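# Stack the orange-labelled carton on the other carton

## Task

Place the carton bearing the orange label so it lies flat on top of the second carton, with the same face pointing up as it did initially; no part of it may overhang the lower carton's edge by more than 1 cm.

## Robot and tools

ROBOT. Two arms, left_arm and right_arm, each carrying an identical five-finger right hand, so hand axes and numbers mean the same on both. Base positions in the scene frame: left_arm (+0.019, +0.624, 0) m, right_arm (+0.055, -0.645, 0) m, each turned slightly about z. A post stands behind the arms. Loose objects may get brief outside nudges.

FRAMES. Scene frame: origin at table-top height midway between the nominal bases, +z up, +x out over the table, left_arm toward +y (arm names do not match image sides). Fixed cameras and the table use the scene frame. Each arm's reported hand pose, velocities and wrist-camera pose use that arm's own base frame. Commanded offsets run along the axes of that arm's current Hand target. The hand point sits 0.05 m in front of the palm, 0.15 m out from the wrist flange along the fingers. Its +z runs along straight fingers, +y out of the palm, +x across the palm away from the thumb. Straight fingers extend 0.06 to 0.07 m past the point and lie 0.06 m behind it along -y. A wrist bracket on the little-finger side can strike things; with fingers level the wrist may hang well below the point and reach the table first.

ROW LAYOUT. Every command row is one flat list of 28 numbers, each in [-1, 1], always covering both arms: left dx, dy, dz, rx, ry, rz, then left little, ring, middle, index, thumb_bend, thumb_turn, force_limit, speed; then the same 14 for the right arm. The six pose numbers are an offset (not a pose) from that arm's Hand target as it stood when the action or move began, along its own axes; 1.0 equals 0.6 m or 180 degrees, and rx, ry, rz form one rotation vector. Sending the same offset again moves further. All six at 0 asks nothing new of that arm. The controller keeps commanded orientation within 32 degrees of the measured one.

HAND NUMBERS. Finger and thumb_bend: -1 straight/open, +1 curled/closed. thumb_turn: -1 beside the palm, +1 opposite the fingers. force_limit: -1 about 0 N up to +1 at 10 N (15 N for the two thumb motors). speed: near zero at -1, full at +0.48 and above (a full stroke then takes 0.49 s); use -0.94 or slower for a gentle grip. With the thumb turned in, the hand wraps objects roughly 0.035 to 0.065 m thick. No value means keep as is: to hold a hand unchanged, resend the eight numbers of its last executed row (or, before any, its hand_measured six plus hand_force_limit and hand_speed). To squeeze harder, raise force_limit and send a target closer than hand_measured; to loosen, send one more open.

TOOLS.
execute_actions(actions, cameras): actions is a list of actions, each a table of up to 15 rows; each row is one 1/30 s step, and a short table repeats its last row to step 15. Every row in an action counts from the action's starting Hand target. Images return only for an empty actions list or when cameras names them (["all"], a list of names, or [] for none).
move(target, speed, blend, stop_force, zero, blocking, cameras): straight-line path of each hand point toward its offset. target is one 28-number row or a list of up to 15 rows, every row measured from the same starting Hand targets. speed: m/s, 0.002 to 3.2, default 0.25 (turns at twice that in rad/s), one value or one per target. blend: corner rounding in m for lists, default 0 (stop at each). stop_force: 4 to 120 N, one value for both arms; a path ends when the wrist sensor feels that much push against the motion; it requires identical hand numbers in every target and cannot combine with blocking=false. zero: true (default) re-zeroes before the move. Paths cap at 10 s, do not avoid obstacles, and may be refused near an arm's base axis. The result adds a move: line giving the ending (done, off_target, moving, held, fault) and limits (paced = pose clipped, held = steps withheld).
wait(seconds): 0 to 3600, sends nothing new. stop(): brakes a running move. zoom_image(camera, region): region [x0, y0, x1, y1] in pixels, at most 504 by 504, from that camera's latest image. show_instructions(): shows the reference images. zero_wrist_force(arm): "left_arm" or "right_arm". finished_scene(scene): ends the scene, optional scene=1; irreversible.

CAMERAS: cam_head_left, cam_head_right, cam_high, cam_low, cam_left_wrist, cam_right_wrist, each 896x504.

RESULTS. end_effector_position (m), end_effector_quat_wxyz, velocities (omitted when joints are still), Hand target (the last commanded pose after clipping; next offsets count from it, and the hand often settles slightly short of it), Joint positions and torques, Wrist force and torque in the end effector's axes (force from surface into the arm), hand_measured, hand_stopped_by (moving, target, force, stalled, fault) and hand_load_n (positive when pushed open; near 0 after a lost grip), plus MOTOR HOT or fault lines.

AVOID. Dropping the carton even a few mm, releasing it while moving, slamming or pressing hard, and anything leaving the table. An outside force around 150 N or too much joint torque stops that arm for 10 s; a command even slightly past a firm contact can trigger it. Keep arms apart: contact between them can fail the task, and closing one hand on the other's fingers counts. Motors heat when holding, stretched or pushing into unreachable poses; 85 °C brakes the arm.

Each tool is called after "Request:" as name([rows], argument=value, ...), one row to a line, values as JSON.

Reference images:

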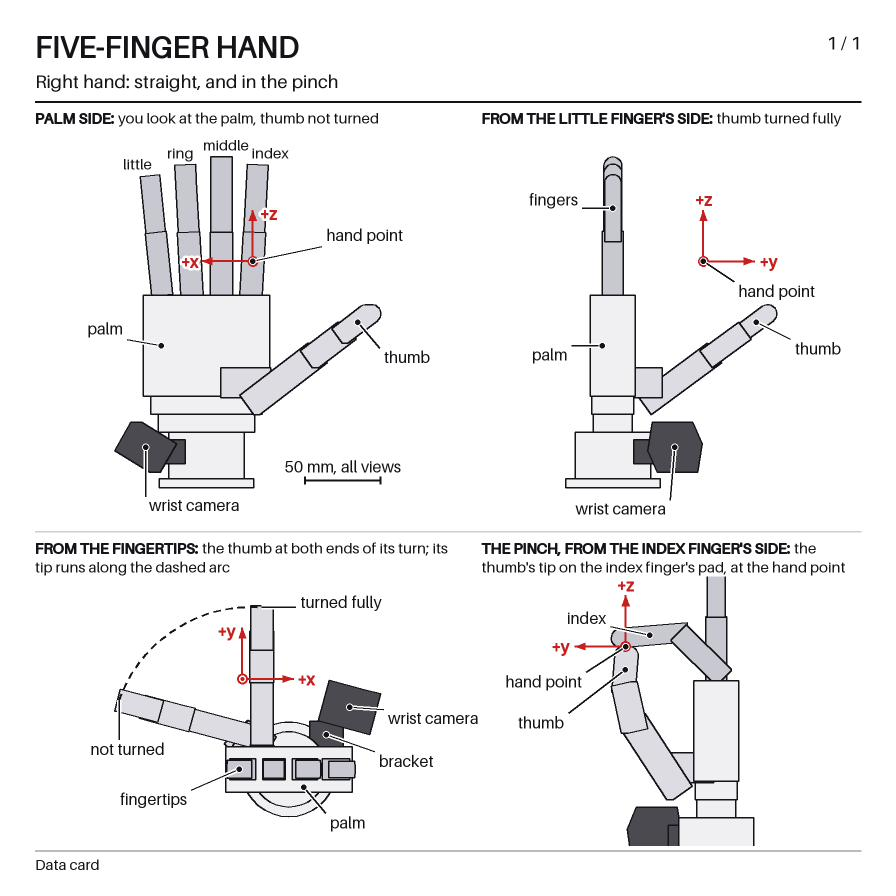

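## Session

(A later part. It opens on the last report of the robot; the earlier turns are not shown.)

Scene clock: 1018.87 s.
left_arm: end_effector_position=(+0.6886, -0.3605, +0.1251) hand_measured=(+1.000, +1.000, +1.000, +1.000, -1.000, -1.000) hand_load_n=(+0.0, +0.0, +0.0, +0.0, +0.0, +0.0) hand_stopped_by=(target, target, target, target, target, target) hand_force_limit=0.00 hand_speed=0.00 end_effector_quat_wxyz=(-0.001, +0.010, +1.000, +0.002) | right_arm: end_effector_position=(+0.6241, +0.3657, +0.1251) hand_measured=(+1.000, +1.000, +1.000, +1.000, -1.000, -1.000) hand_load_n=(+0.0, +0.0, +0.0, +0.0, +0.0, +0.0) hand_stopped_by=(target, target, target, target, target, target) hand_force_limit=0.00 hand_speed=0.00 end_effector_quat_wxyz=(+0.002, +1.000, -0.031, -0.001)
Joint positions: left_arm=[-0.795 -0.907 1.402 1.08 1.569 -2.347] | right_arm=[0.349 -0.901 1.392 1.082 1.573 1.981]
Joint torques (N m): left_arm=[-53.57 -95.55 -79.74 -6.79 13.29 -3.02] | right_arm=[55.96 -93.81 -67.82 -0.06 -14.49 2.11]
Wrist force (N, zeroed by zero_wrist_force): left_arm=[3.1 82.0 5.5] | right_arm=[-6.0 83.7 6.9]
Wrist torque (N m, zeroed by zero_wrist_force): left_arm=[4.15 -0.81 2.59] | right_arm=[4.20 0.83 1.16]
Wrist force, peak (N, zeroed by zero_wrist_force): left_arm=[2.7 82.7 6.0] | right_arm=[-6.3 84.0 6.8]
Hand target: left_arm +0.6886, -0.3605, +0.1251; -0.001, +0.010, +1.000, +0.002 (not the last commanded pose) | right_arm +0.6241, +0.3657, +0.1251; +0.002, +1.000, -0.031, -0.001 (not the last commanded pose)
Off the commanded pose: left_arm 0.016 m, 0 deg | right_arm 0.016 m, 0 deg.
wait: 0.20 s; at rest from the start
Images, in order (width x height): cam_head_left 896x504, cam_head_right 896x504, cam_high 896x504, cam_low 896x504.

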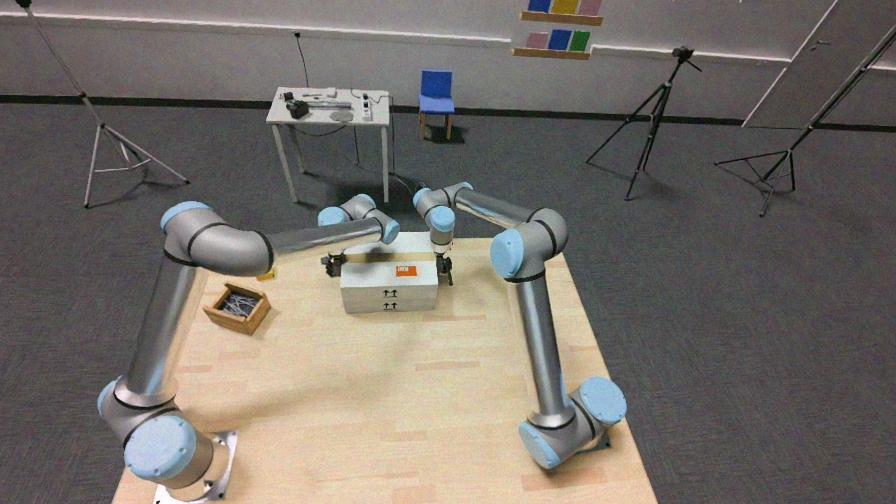

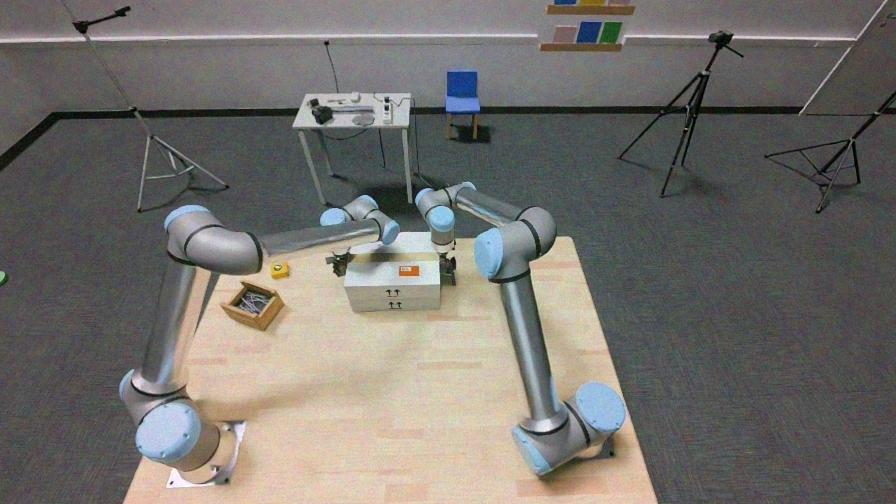

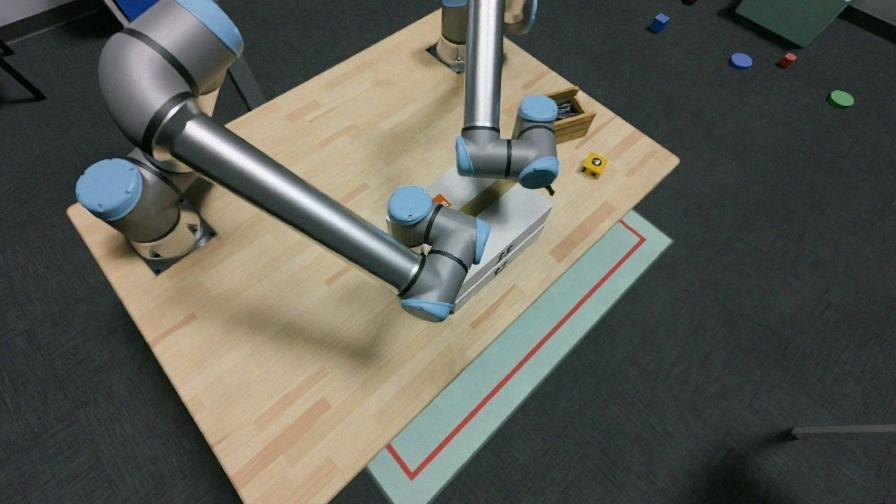

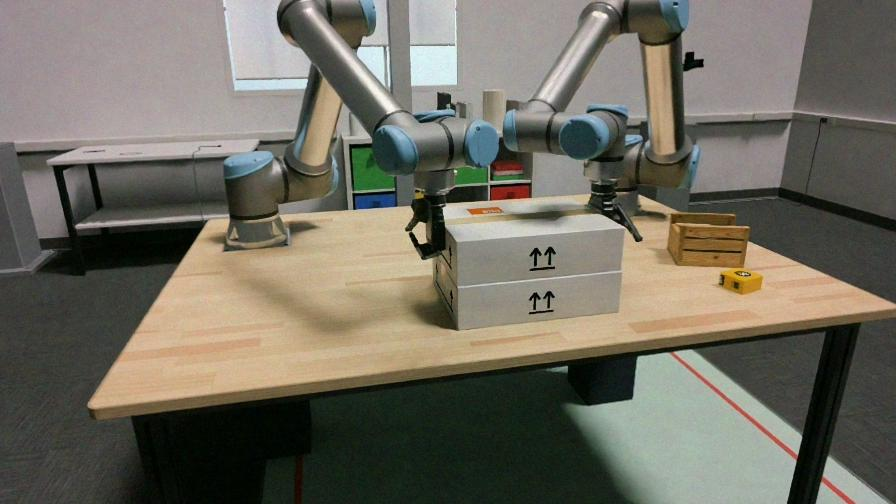

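Request:
move([
  [0,0,-0.005,0,0,0,1,1,1,1,-1,-1,0,0,0,0,-0.005,0,0,0,1,1,1,1,-1,-1,0,0],
  [-0.01,0,-0.005,0,0,0,1,1,1,1,-1,-1,0,0,0.01,0,-0.005,0,0,0,1,1,1,1,-1,-1,0,0],
], speed=0.01)

Request:
move(target=[0,0,0.01,0,0,0,1,1,1,1,-1,-1,0,0,0,0,0.01,0,0,0,1,1,1,1,-1,-1,0,0], speed=0.004, stop_force=6, cameras=["cam_low","cam_high","cam_head_left","cam_head_right"])

Request:
zoom_image(camera="cam_high", region=[490, 180, 570, 270])

Request:
zoom_image(camera="cam_low", region=[425, 225, 505, 305])

Request:
zoom_image(camera="cam_low", region=[565, 215, 645, 295])

Scene clock: 1032.07 s.
left_arm: end_effector_position=(+0.6947, -0.3606, +0.1281) hand_measured=(+1.000, +1.000, +1.000, +1.000, -1.000, -1.000) hand_load_n=(+0.0, +0.0, +0.0, +0.0, -0.5, +0.0) hand_stopped_by=(target, target, target, target, target, target) hand_force_limit=0.00 hand_speed=0.00 end_effector_quat_wxyz=(-0.001, +0.010, +1.000, +0.002) | right_arm: end_effector_position=(+0.6301, +0.3653, +0.1281) hand_measured=(+1.000, +1.000, +1.000, +1.000, -1.000, -1.000) hand_load_n=(+0.0, +0.0, +0.0, +0.0, +0.0, +0.0) hand_stopped_by=(target, target, target, target, target, target) hand_force_limit=0.00 hand_speed=0.00 end_effector_quat_wxyz=(+0.002, +1.000, -0.031, -0.001)
Joint positions: left_arm=[-0.789 -0.901 1.386 1.09 1.569 -2.341] | right_arm=[0.345 -0.896 1.377 1.092 1.573 1.978]
Joint torques (N m): left_arm=[-59.13 -92.77 -69.57 -6.12 11.53 2.49] | right_arm=[42.74 -98.14 -60.06 -0.27 -16.08 0.56]
Wrist force (N, zeroed by zero_wrist_force): left_arm=[-2.2 85.0 15.9] | right_arm=[-2.9 85.0 15.4]
Wrist torque (N m, zeroed by zero_wrist_force): left_arm=[3.64 -0.16 2.27] | right_arm=[3.74 -0.13 1.34]
Wrist force, peak (N, zeroed by zero_wrist_force): left_arm=[-0.9 87.9 16.4] | right_arm=[-2.2 87.5 14.7]
Hand target: left_arm +0.6946, -0.3606, +0.1281; -0.001, +0.010, +1.000, +0.002 | right_arm +0.6300, +0.3653, +0.1281; +0.002, +1.000, -0.031, -0.001
Off the commanded pose: left_arm 0.000 m, 0 deg | right_arm 0.000 m, 0 deg.
move: done

Scene clock: 1033.83 s.
left_arm: end_effector_position=(+0.6946, -0.3606, +0.1251) hand_measured=(+1.000, +1.000, +1.000, +1.000, -1.000, -1.000) hand_load_n=(+0.0, +0.0, +0.0, +0.0, +0.0, +0.0) hand_stopped_by=(target, target, target, target, target, target) hand_force_limit=0.00 hand_speed=0.00 end_effector_quat_wxyz=(-0.001, +0.010, +1.000, +0.002) | right_arm: end_effector_position=(+0.6300, +0.3653, +0.1251) hand_measured=(+1.000, +1.000, +1.000, +1.000, -1.000, -1.000) hand_load_n=(+0.0, +0.0, +0.0, +0.0, +0.0, +0.0) hand_stopped_by=(target, target, target, target, target, target) hand_force_limit=0.00 hand_speed=0.00 end_effector_quat_wxyz=(+0.002, +1.000, -0.031, -0.001)
Joint positions: left_arm=[-0.79 -0.899 1.388 1.086 1.569 -2.341] | right_arm=[0.345 -0.894 1.38 1.088 1.573 1.978]
Joint torques (N m): left_arm=[-62.63 -88.35 -71.73 -6.34 11.26 -1.97] | right_arm=[53.86 -95.88 -67.53 -0.19 -16.72 2.23]
Wrist force (N, zeroed by zero_wrist_force): left_arm=[3.6 82.9 2.1] | right_arm=[-7.0 79.8 7.5]
Wrist torque (N m, zeroed by zero_wrist_force): left_arm=[4.62 -0.72 2.68] | right_arm=[3.89 0.92 1.01]
Wrist force, peak (N, zeroed by zero_wrist_force): left_arm=[-1.8 85.7 15.8] | right_arm=[-2.4 85.2 15.3]
Hand target: left_arm +0.6946, -0.3606, +0.1251; -0.001, +0.010, +1.000, +0.002 (not the last commanded pose) | right_arm +0.6301, +0.3653, +0.1251; +0.002, +1.000, -0.031, -0.001 (not the last commanded pose)
Off the commanded pose: left_arm 0.003 m, 0 deg | right_arm 0.003 m, 0 deg.
move: contact (left_arm, right_arm)
Images, in order (width x height): cam_head_left 896x504, cam_head_right 896x504, cam_high 896x504, cam_low 896x504.

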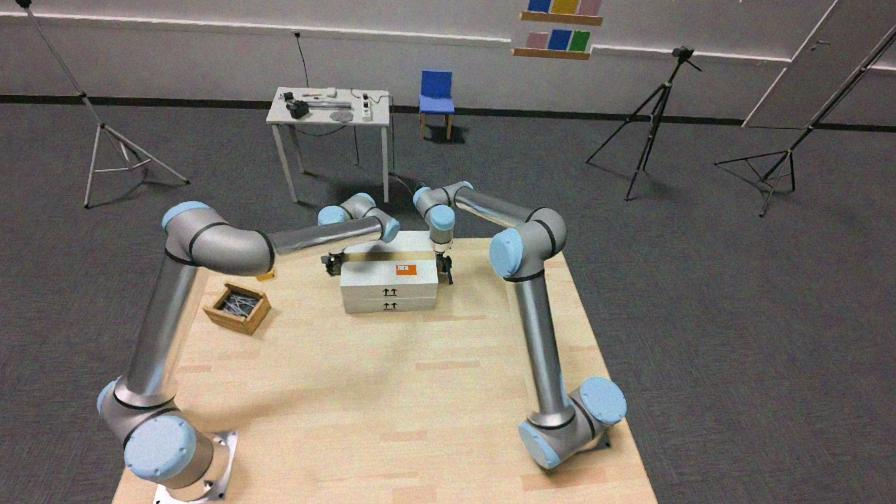

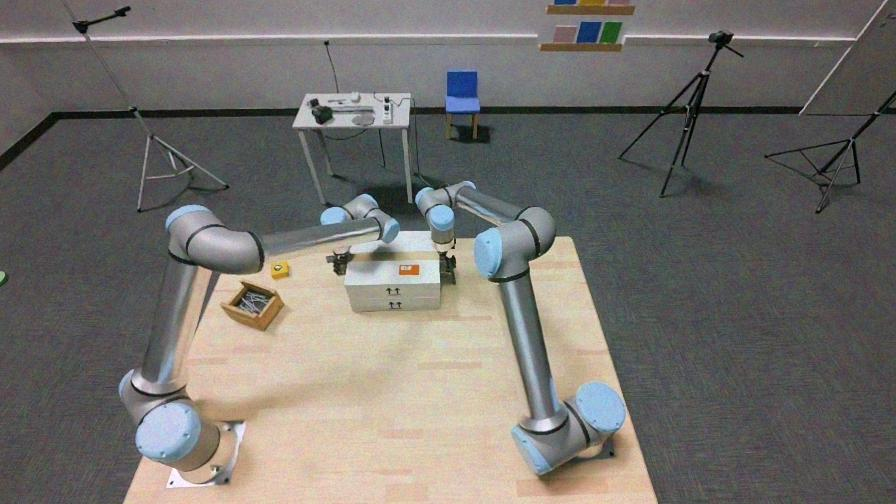

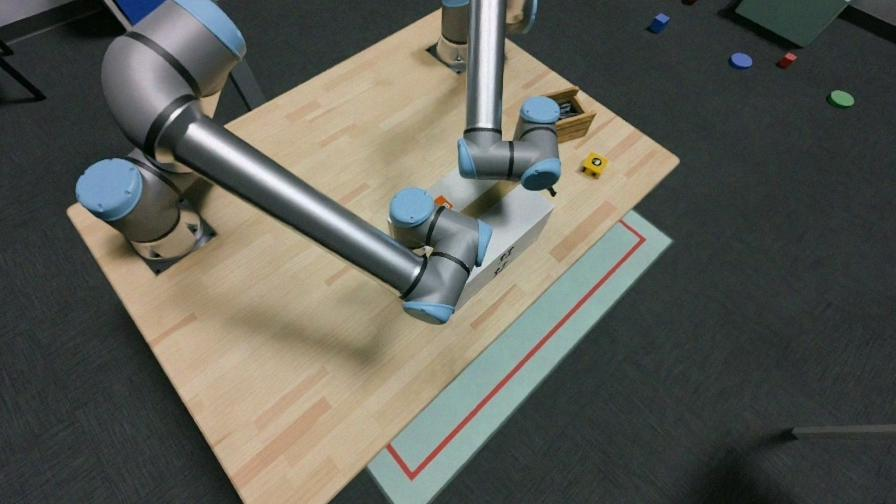

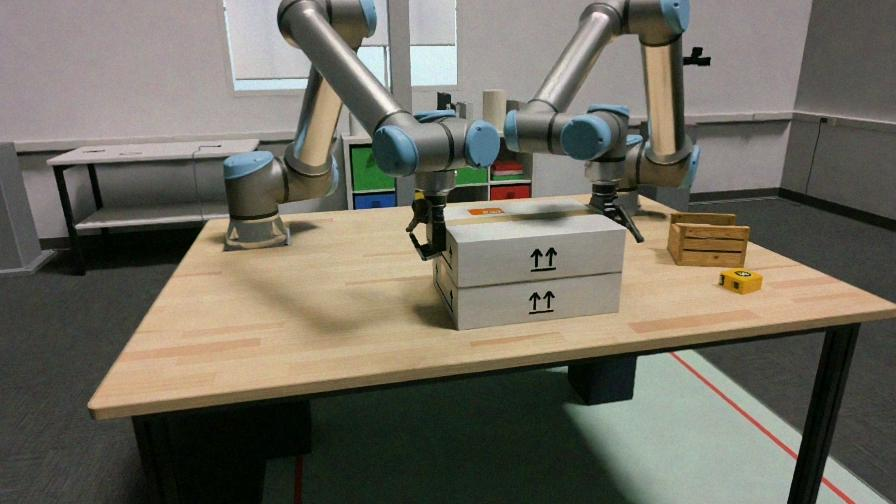

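Scaled by 5.600 from the camera's image (finer frame: 1280x720).

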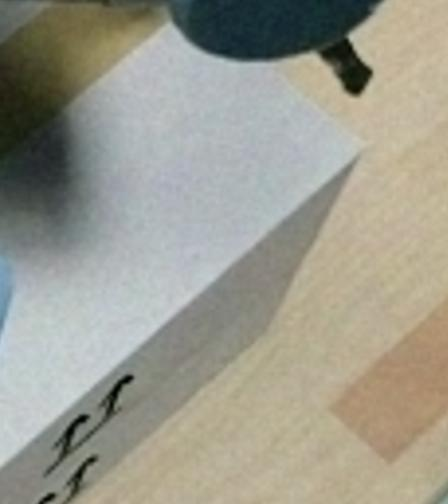

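Scaled by 6.300 from the camera's image (finer frame: 1280x720).

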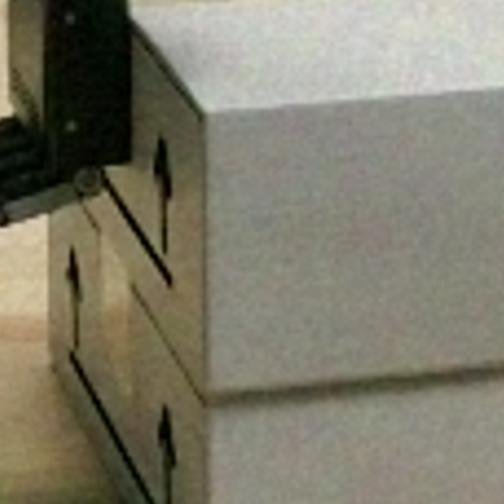

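Scaled by 6.300 from the camera's image (finer frame: 1280x720).

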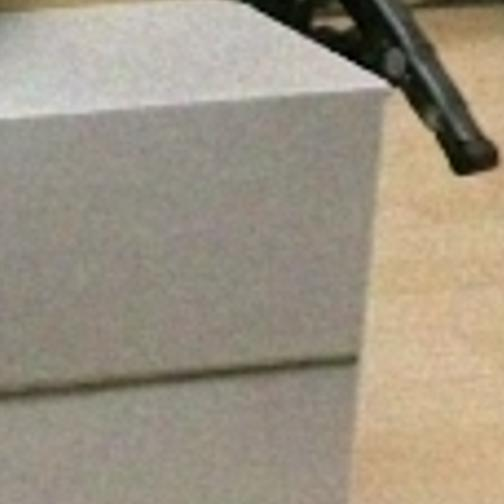

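Request:
move(target=[0,0,0,0,0,0,1,1,1,1,-1,-1,0,0,0,0,0.0004,0,0,0,1,1,1,1,-1,-1,0,0], speed=0.004)

Request:
move(target=[0,0.005,0,0,0,0,1,1,1,1,-1,-1,0,0,0,0.005,0,0,0,0,1,1,1,1,-1,-1,0,0], speed=0.003)

Scene clock: 1038.33 s.
left_arm: end_effector_position=(+0.6946, -0.3606, +0.1251) hand_measured=(+1.000, +1.000, +1.000, +1.000, -1.000, -1.000) hand_load_n=(+0.0, +0.0, +0.0, +0.0, +0.0, +0.0) hand_stopped_by=(target, target, target, target, target, target) hand_force_limit=0.00 hand_speed=0.00 end_effector_quat_wxyz=(-0.001, +0.010, +1.000, +0.002) | right_arm: end_effector_position=(+0.6301, +0.3653, +0.1250) hand_measured=(+1.000, +1.000, +1.000, +1.000, -1.000, -1.000) hand_load_n=(+0.0, +0.0, +0.0, +0.0, +0.0, +0.0) hand_stopped_by=(target, target, target, target, target, target) hand_force_limit=0.00 hand_speed=0.00 end_effector_quat_wxyz=(+0.002, +1.000, -0.031, -0.001)
Joint positions: left_arm=[-0.79 -0.899 1.388 1.086 1.569 -2.341] | right_arm=[0.345 -0.894 1.38 1.088 1.573 1.978]
Joint torques (N m): left_arm=[-56.29 -89.39 -76.97 -6.51 10.97 1.79] | right_arm=[53.05 -72.36 -49.63 -6.32 -17 2.09]
Wrist force (N, zeroed by zero_wrist_force): left_arm=[3.9 83.0 2.7] | right_arm=[-10.3 82.3 2.1]
Wrist torque (N m, zeroed by zero_wrist_force): left_arm=[4.40 -0.77 2.69] | right_arm=[4.61 1.22 0.82]
Wrist force, peak (N, zeroed by zero_wrist_force): left_arm=[3.7 83.9 1.9] | right_arm=[-10.1 82.8 2.5]
Hand target: left_arm +0.6946, -0.3606, +0.1251; -0.001, +0.010, +1.000, +0.002 | right_arm +0.6301, +0.3653, +0.1249; +0.002, +1.000, -0.031, -0.001
Off the commanded pose: left_arm 0.000 m, 0 deg | right_arm 0.000 m, 0 deg.
move: done

Scene clock: 1039.57 s.
left_arm: end_effector_position=(+0.6947, -0.3576, +0.1251) hand_measured=(+1.000, +1.000, +1.000, +1.000, -1.000, -1.000) hand_load_n=(+0.0, +0.0, +0.0, +0.0, +0.0, +0.0) hand_stopped_by=(target, target, target, target, target, target) hand_force_limit=0.00 hand_speed=0.00 end_effector_quat_wxyz=(-0.001, +0.010, +1.000, +0.002) | right_arm: end_effector_position=(+0.6299, +0.3623, +0.1249) hand_measured=(+1.000, +1.000, +1.000, +1.000, -1.000, -1.000) hand_load_n=(+0.0, +0.0, +0.0, +0.0, +0.0, +0.0) hand_stopped_by=(target, target, target, target, target, target) hand_force_limit=0.00 hand_speed=0.00 end_effector_quat_wxyz=(+0.002, +1.000, -0.031, -0.001)
Joint positions: left_arm=[-0.787 -0.901 1.392 1.084 1.569 -2.338] | right_arm=[0.342 -0.897 1.384 1.086 1.573 1.974]
Joint torques (N m): left_arm=[9.01 -90.51 -23.75 2.27 -2.06 3.09] | right_arm=[-8.31 -89.34 -30.22 2.18 3.08 -1.13]
Wrist force (N, zeroed by zero_wrist_force): left_arm=[1.0 0.6 0.4] | right_arm=[1.8 3.7 0.4]
Wrist torque (N m, zeroed by zero_wrist_force): left_arm=[0.06 -0.09 -0.24] | right_arm=[0.45 -0.15 0.29]
Wrist force, peak (N, zeroed by zero_wrist_force): left_arm=[3.9 82.9 4.4] | right_arm=[-9.9 82.5 1.4]
Hand target: left_arm +0.6947, -0.3576, +0.1251; -0.001, +0.010, +1.000, +0.002 | right_arm +0.6299, +0.3623, +0.1249; +0.002, +1.000, -0.031, -0.001
Off the commanded pose: left_arm 0.000 m, 0 deg | right_arm 0.000 m, 0 deg.
move: done

Released. Back the hands off outward, then up.

Request:
move(target=[0,0.07,0,0,0,0,1,1,1,1,-1,-1,0,0,0,0.07,0,0,0,0,1,1,1,1,-1,-1,0,0], speed=0.04)

Request:
move([
  [0.1,0.1,-0.1,0,0,0,1,1,1,1,-1,-1,0,0,-0.1,0.1,-0.1,0,0,0,1,1,1,1,-1,-1,0,0],
  [0.35,0.2,-0.25,0,0,0,1,1,1,1,-1,-1,0,0,-0.35,0.2,-0.25,0,0,0,1,1,1,1,-1,-1,0,0],
], speed=0.15, blend=0.03, cameras=["cam_low","cam_high","cam_head_left","cam_head_right"])

Request:
zoom_image(camera="cam_high", region=[370, 140, 570, 320])

Request:
zoom_image(camera="cam_low", region=[420, 190, 640, 340])

Request:
zoom_image(camera="cam_head_left", region=[320, 220, 460, 330])

Request:
zoom_image(camera="cam_head_right", region=[320, 220, 460, 330])

Scene clock: 1045.77 s.
left_arm: end_effector_position=(+0.6954, -0.3154, +0.1253) hand_measured=(+1.000, +1.000, +1.000, +1.000, -1.000, -1.000) hand_load_n=(+0.0, +0.0, +0.0, +0.0, +0.0, +0.0) hand_stopped_by=(target, target, target, target, target, target) hand_force_limit=0.00 hand_speed=0.00 end_effector_quat_wxyz=(-0.001, +0.010, +1.000, +0.002) | right_arm: end_effector_position=(+0.6272, +0.3202, +0.1250) hand_measured=(+1.000, +1.000, +1.000, +1.000, -1.000, -1.000) hand_load_n=(+0.0, +0.0, +0.0, +0.0, +0.0, +0.0) hand_stopped_by=(target, target, target, target, target, target) hand_force_limit=0.00 hand_speed=0.00 end_effector_quat_wxyz=(+0.002, +1.000, -0.031, -0.001)
Joint positions: left_arm=[-0.746 -0.932 1.447 1.061 1.569 -2.297] | right_arm=[0.29 -0.932 1.447 1.059 1.574 1.923]
Joint torques (N m): left_arm=[-7.21 -65.89 -47.47 4.49 -2.11 -2.59] | right_arm=[6.7 -72.66 -44.83 5.67 2.46 1.61]
Wrist force (N, zeroed by zero_wrist_force): left_arm=[0.9 0.2 0.6] | right_arm=[2.6 3.6 0.3]
Wrist torque (N m, zeroed by zero_wrist_force): left_arm=[-0.02 -0.10 -0.24] | right_arm=[0.44 -0.24 0.33]
Wrist force, peak (N, zeroed by zero_wrist_force): left_arm=[0.8 -0.6 1.3] | right_arm=[2.6 4.4 0.2]
Hand target: left_arm +0.6955, -0.3156, +0.1253; -0.001, +0.010, +1.000, +0.002 | right_arm +0.6273, +0.3204, +0.1251; +0.002, +1.000, -0.031, -0.001
Off the commanded pose: left_arm 0.000 m, 0 deg | right_arm 0.000 m, 0 deg.
move: done

Scene clock: 1048.13 s.
left_arm: end_effector_position=(+0.4880, -0.1922, +0.2761) hand_measured=(+1.000, +1.000, +1.000, +1.000, -1.000, -1.000) hand_load_n=(+0.0, +0.0, +0.5, +0.0, +0.0, +0.0) hand_stopped_by=(target, target, target, target, target, target) hand_force_limit=0.00 hand_speed=0.00 end_effector_quat_wxyz=(-0.001, +0.010, +1.000, +0.002) | right_arm: end_effector_position=(+0.4105, +0.2140, +0.2757) hand_measured=(+1.000, +1.000, +1.000, +1.000, -1.000, -1.000) hand_load_n=(+0.0, +0.0, +0.0, +0.0, +0.0, +0.0) hand_stopped_by=(target, target, target, target, target, target) hand_force_limit=0.00 hand_speed=0.00 end_effector_quat_wxyz=(+0.002, +1.000, -0.031, -0.001)
Joint positions: left_arm=[-0.846 -1.415 1.856 1.135 1.569 -2.398] | right_arm=[0.21 -1.414 1.855 1.133 1.574 1.843]
Joint torques (N m): left_arm=[5.02 -48.92 -46.28 1.41 -0.83 3.28] | right_arm=[9.15 -54.52 -44.22 1.69 0.74 1.27]
Wrist force (N, zeroed by zero_wrist_force): left_arm=[1.0 -0.1 0.5] | right_arm=[1.9 3.5 0.0]
Wrist torque (N m, zeroed by zero_wrist_force): left_arm=[-0.04 -0.13 -0.10] | right_arm=[0.53 -0.20 0.34]
Wrist force, peak (N, zeroed by zero_wrist_force): left_arm=[2.5 0.5 -0.5] | right_arm=[3.8 3.2 1.1]
Hand target: left_arm +0.4881, -0.1922, +0.2762; -0.001, +0.010, +1.000, +0.002 | right_arm +0.4105, +0.2141, +0.2757; +0.002, +1.000, -0.031, -0.001
Off the commanded pose: left_arm 0.000 m, 0 deg | right_arm 0.000 m, 0 deg.
move: done
Images, in order (width x height): cam_head_left 896x504, cam_head_right 896x504, cam_high 896x504, cam_low 896x504.

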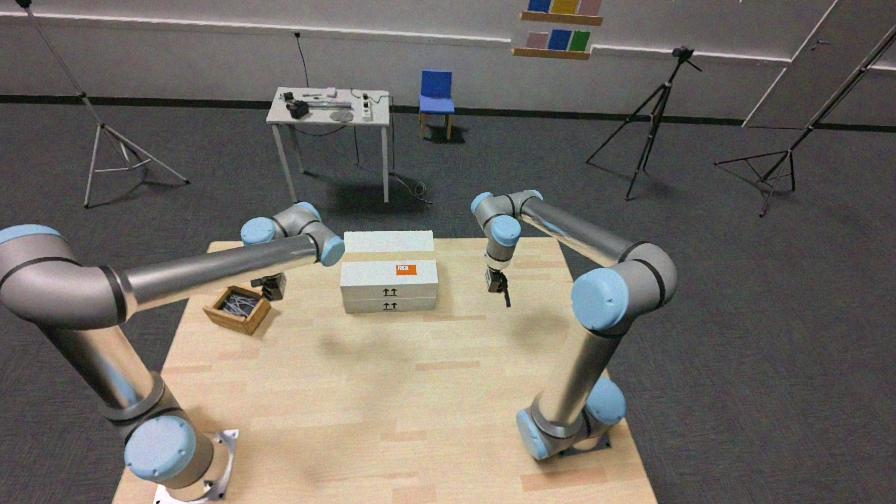

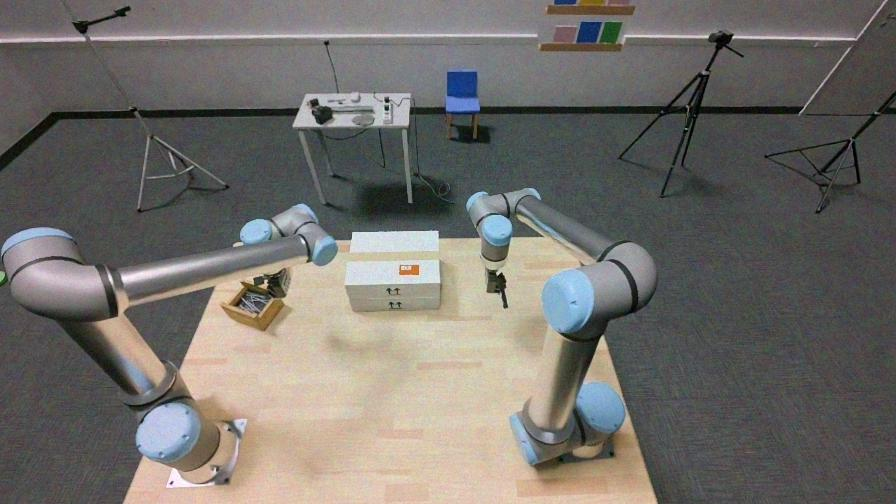

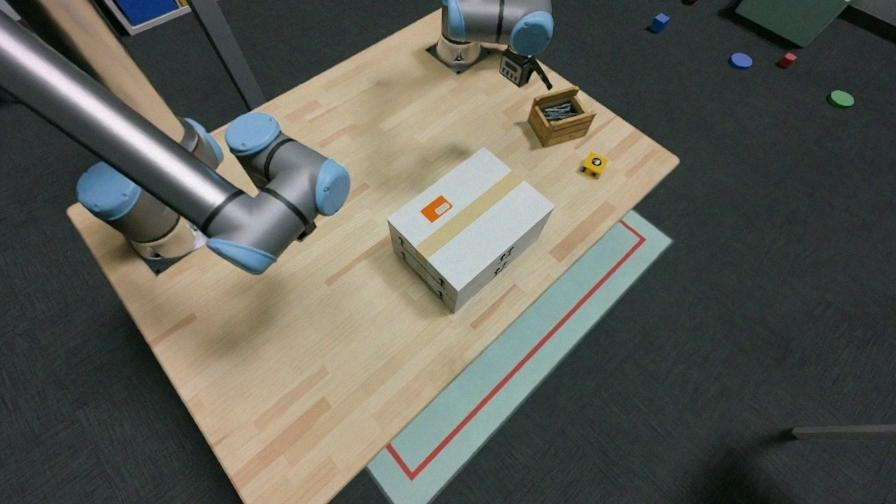

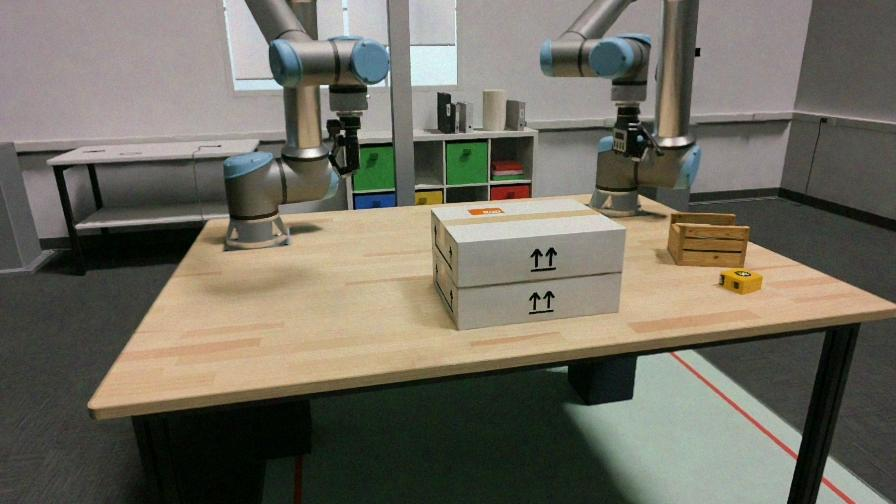

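Scaled by 2.520 from the camera's image (finer frame: 1280x720).

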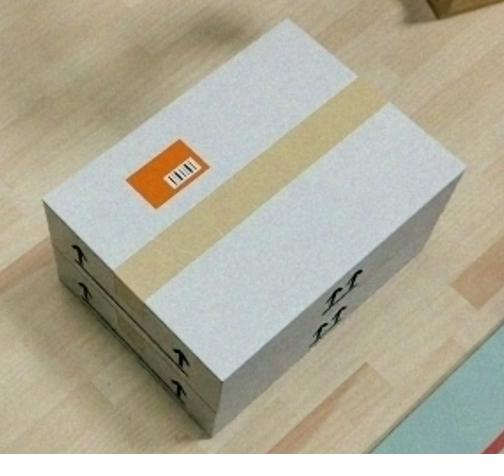

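Scaled by 2.291 from the camera's image (finer frame: 1280x720).

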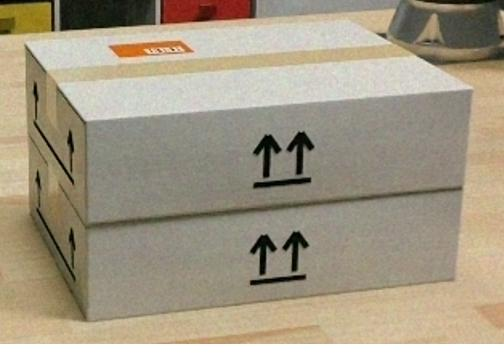

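Scaled by 3.600 from the camera's image (finer frame: 1280x720).

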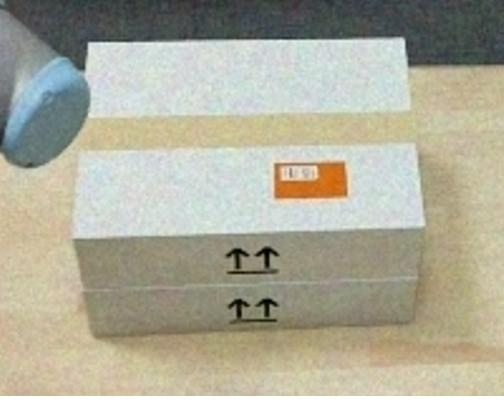

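Scaled by 3.600 from the camera's image (finer frame: 1280x720).

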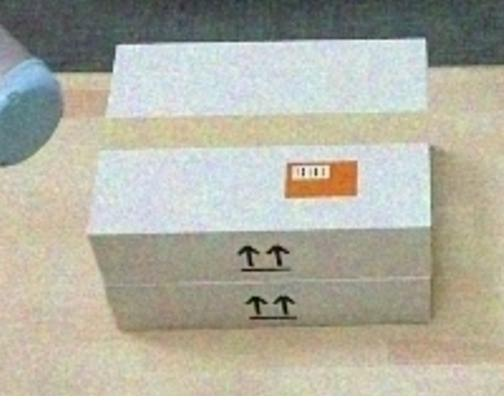

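Request:
finished_scene()

The scene is finished: the task was done.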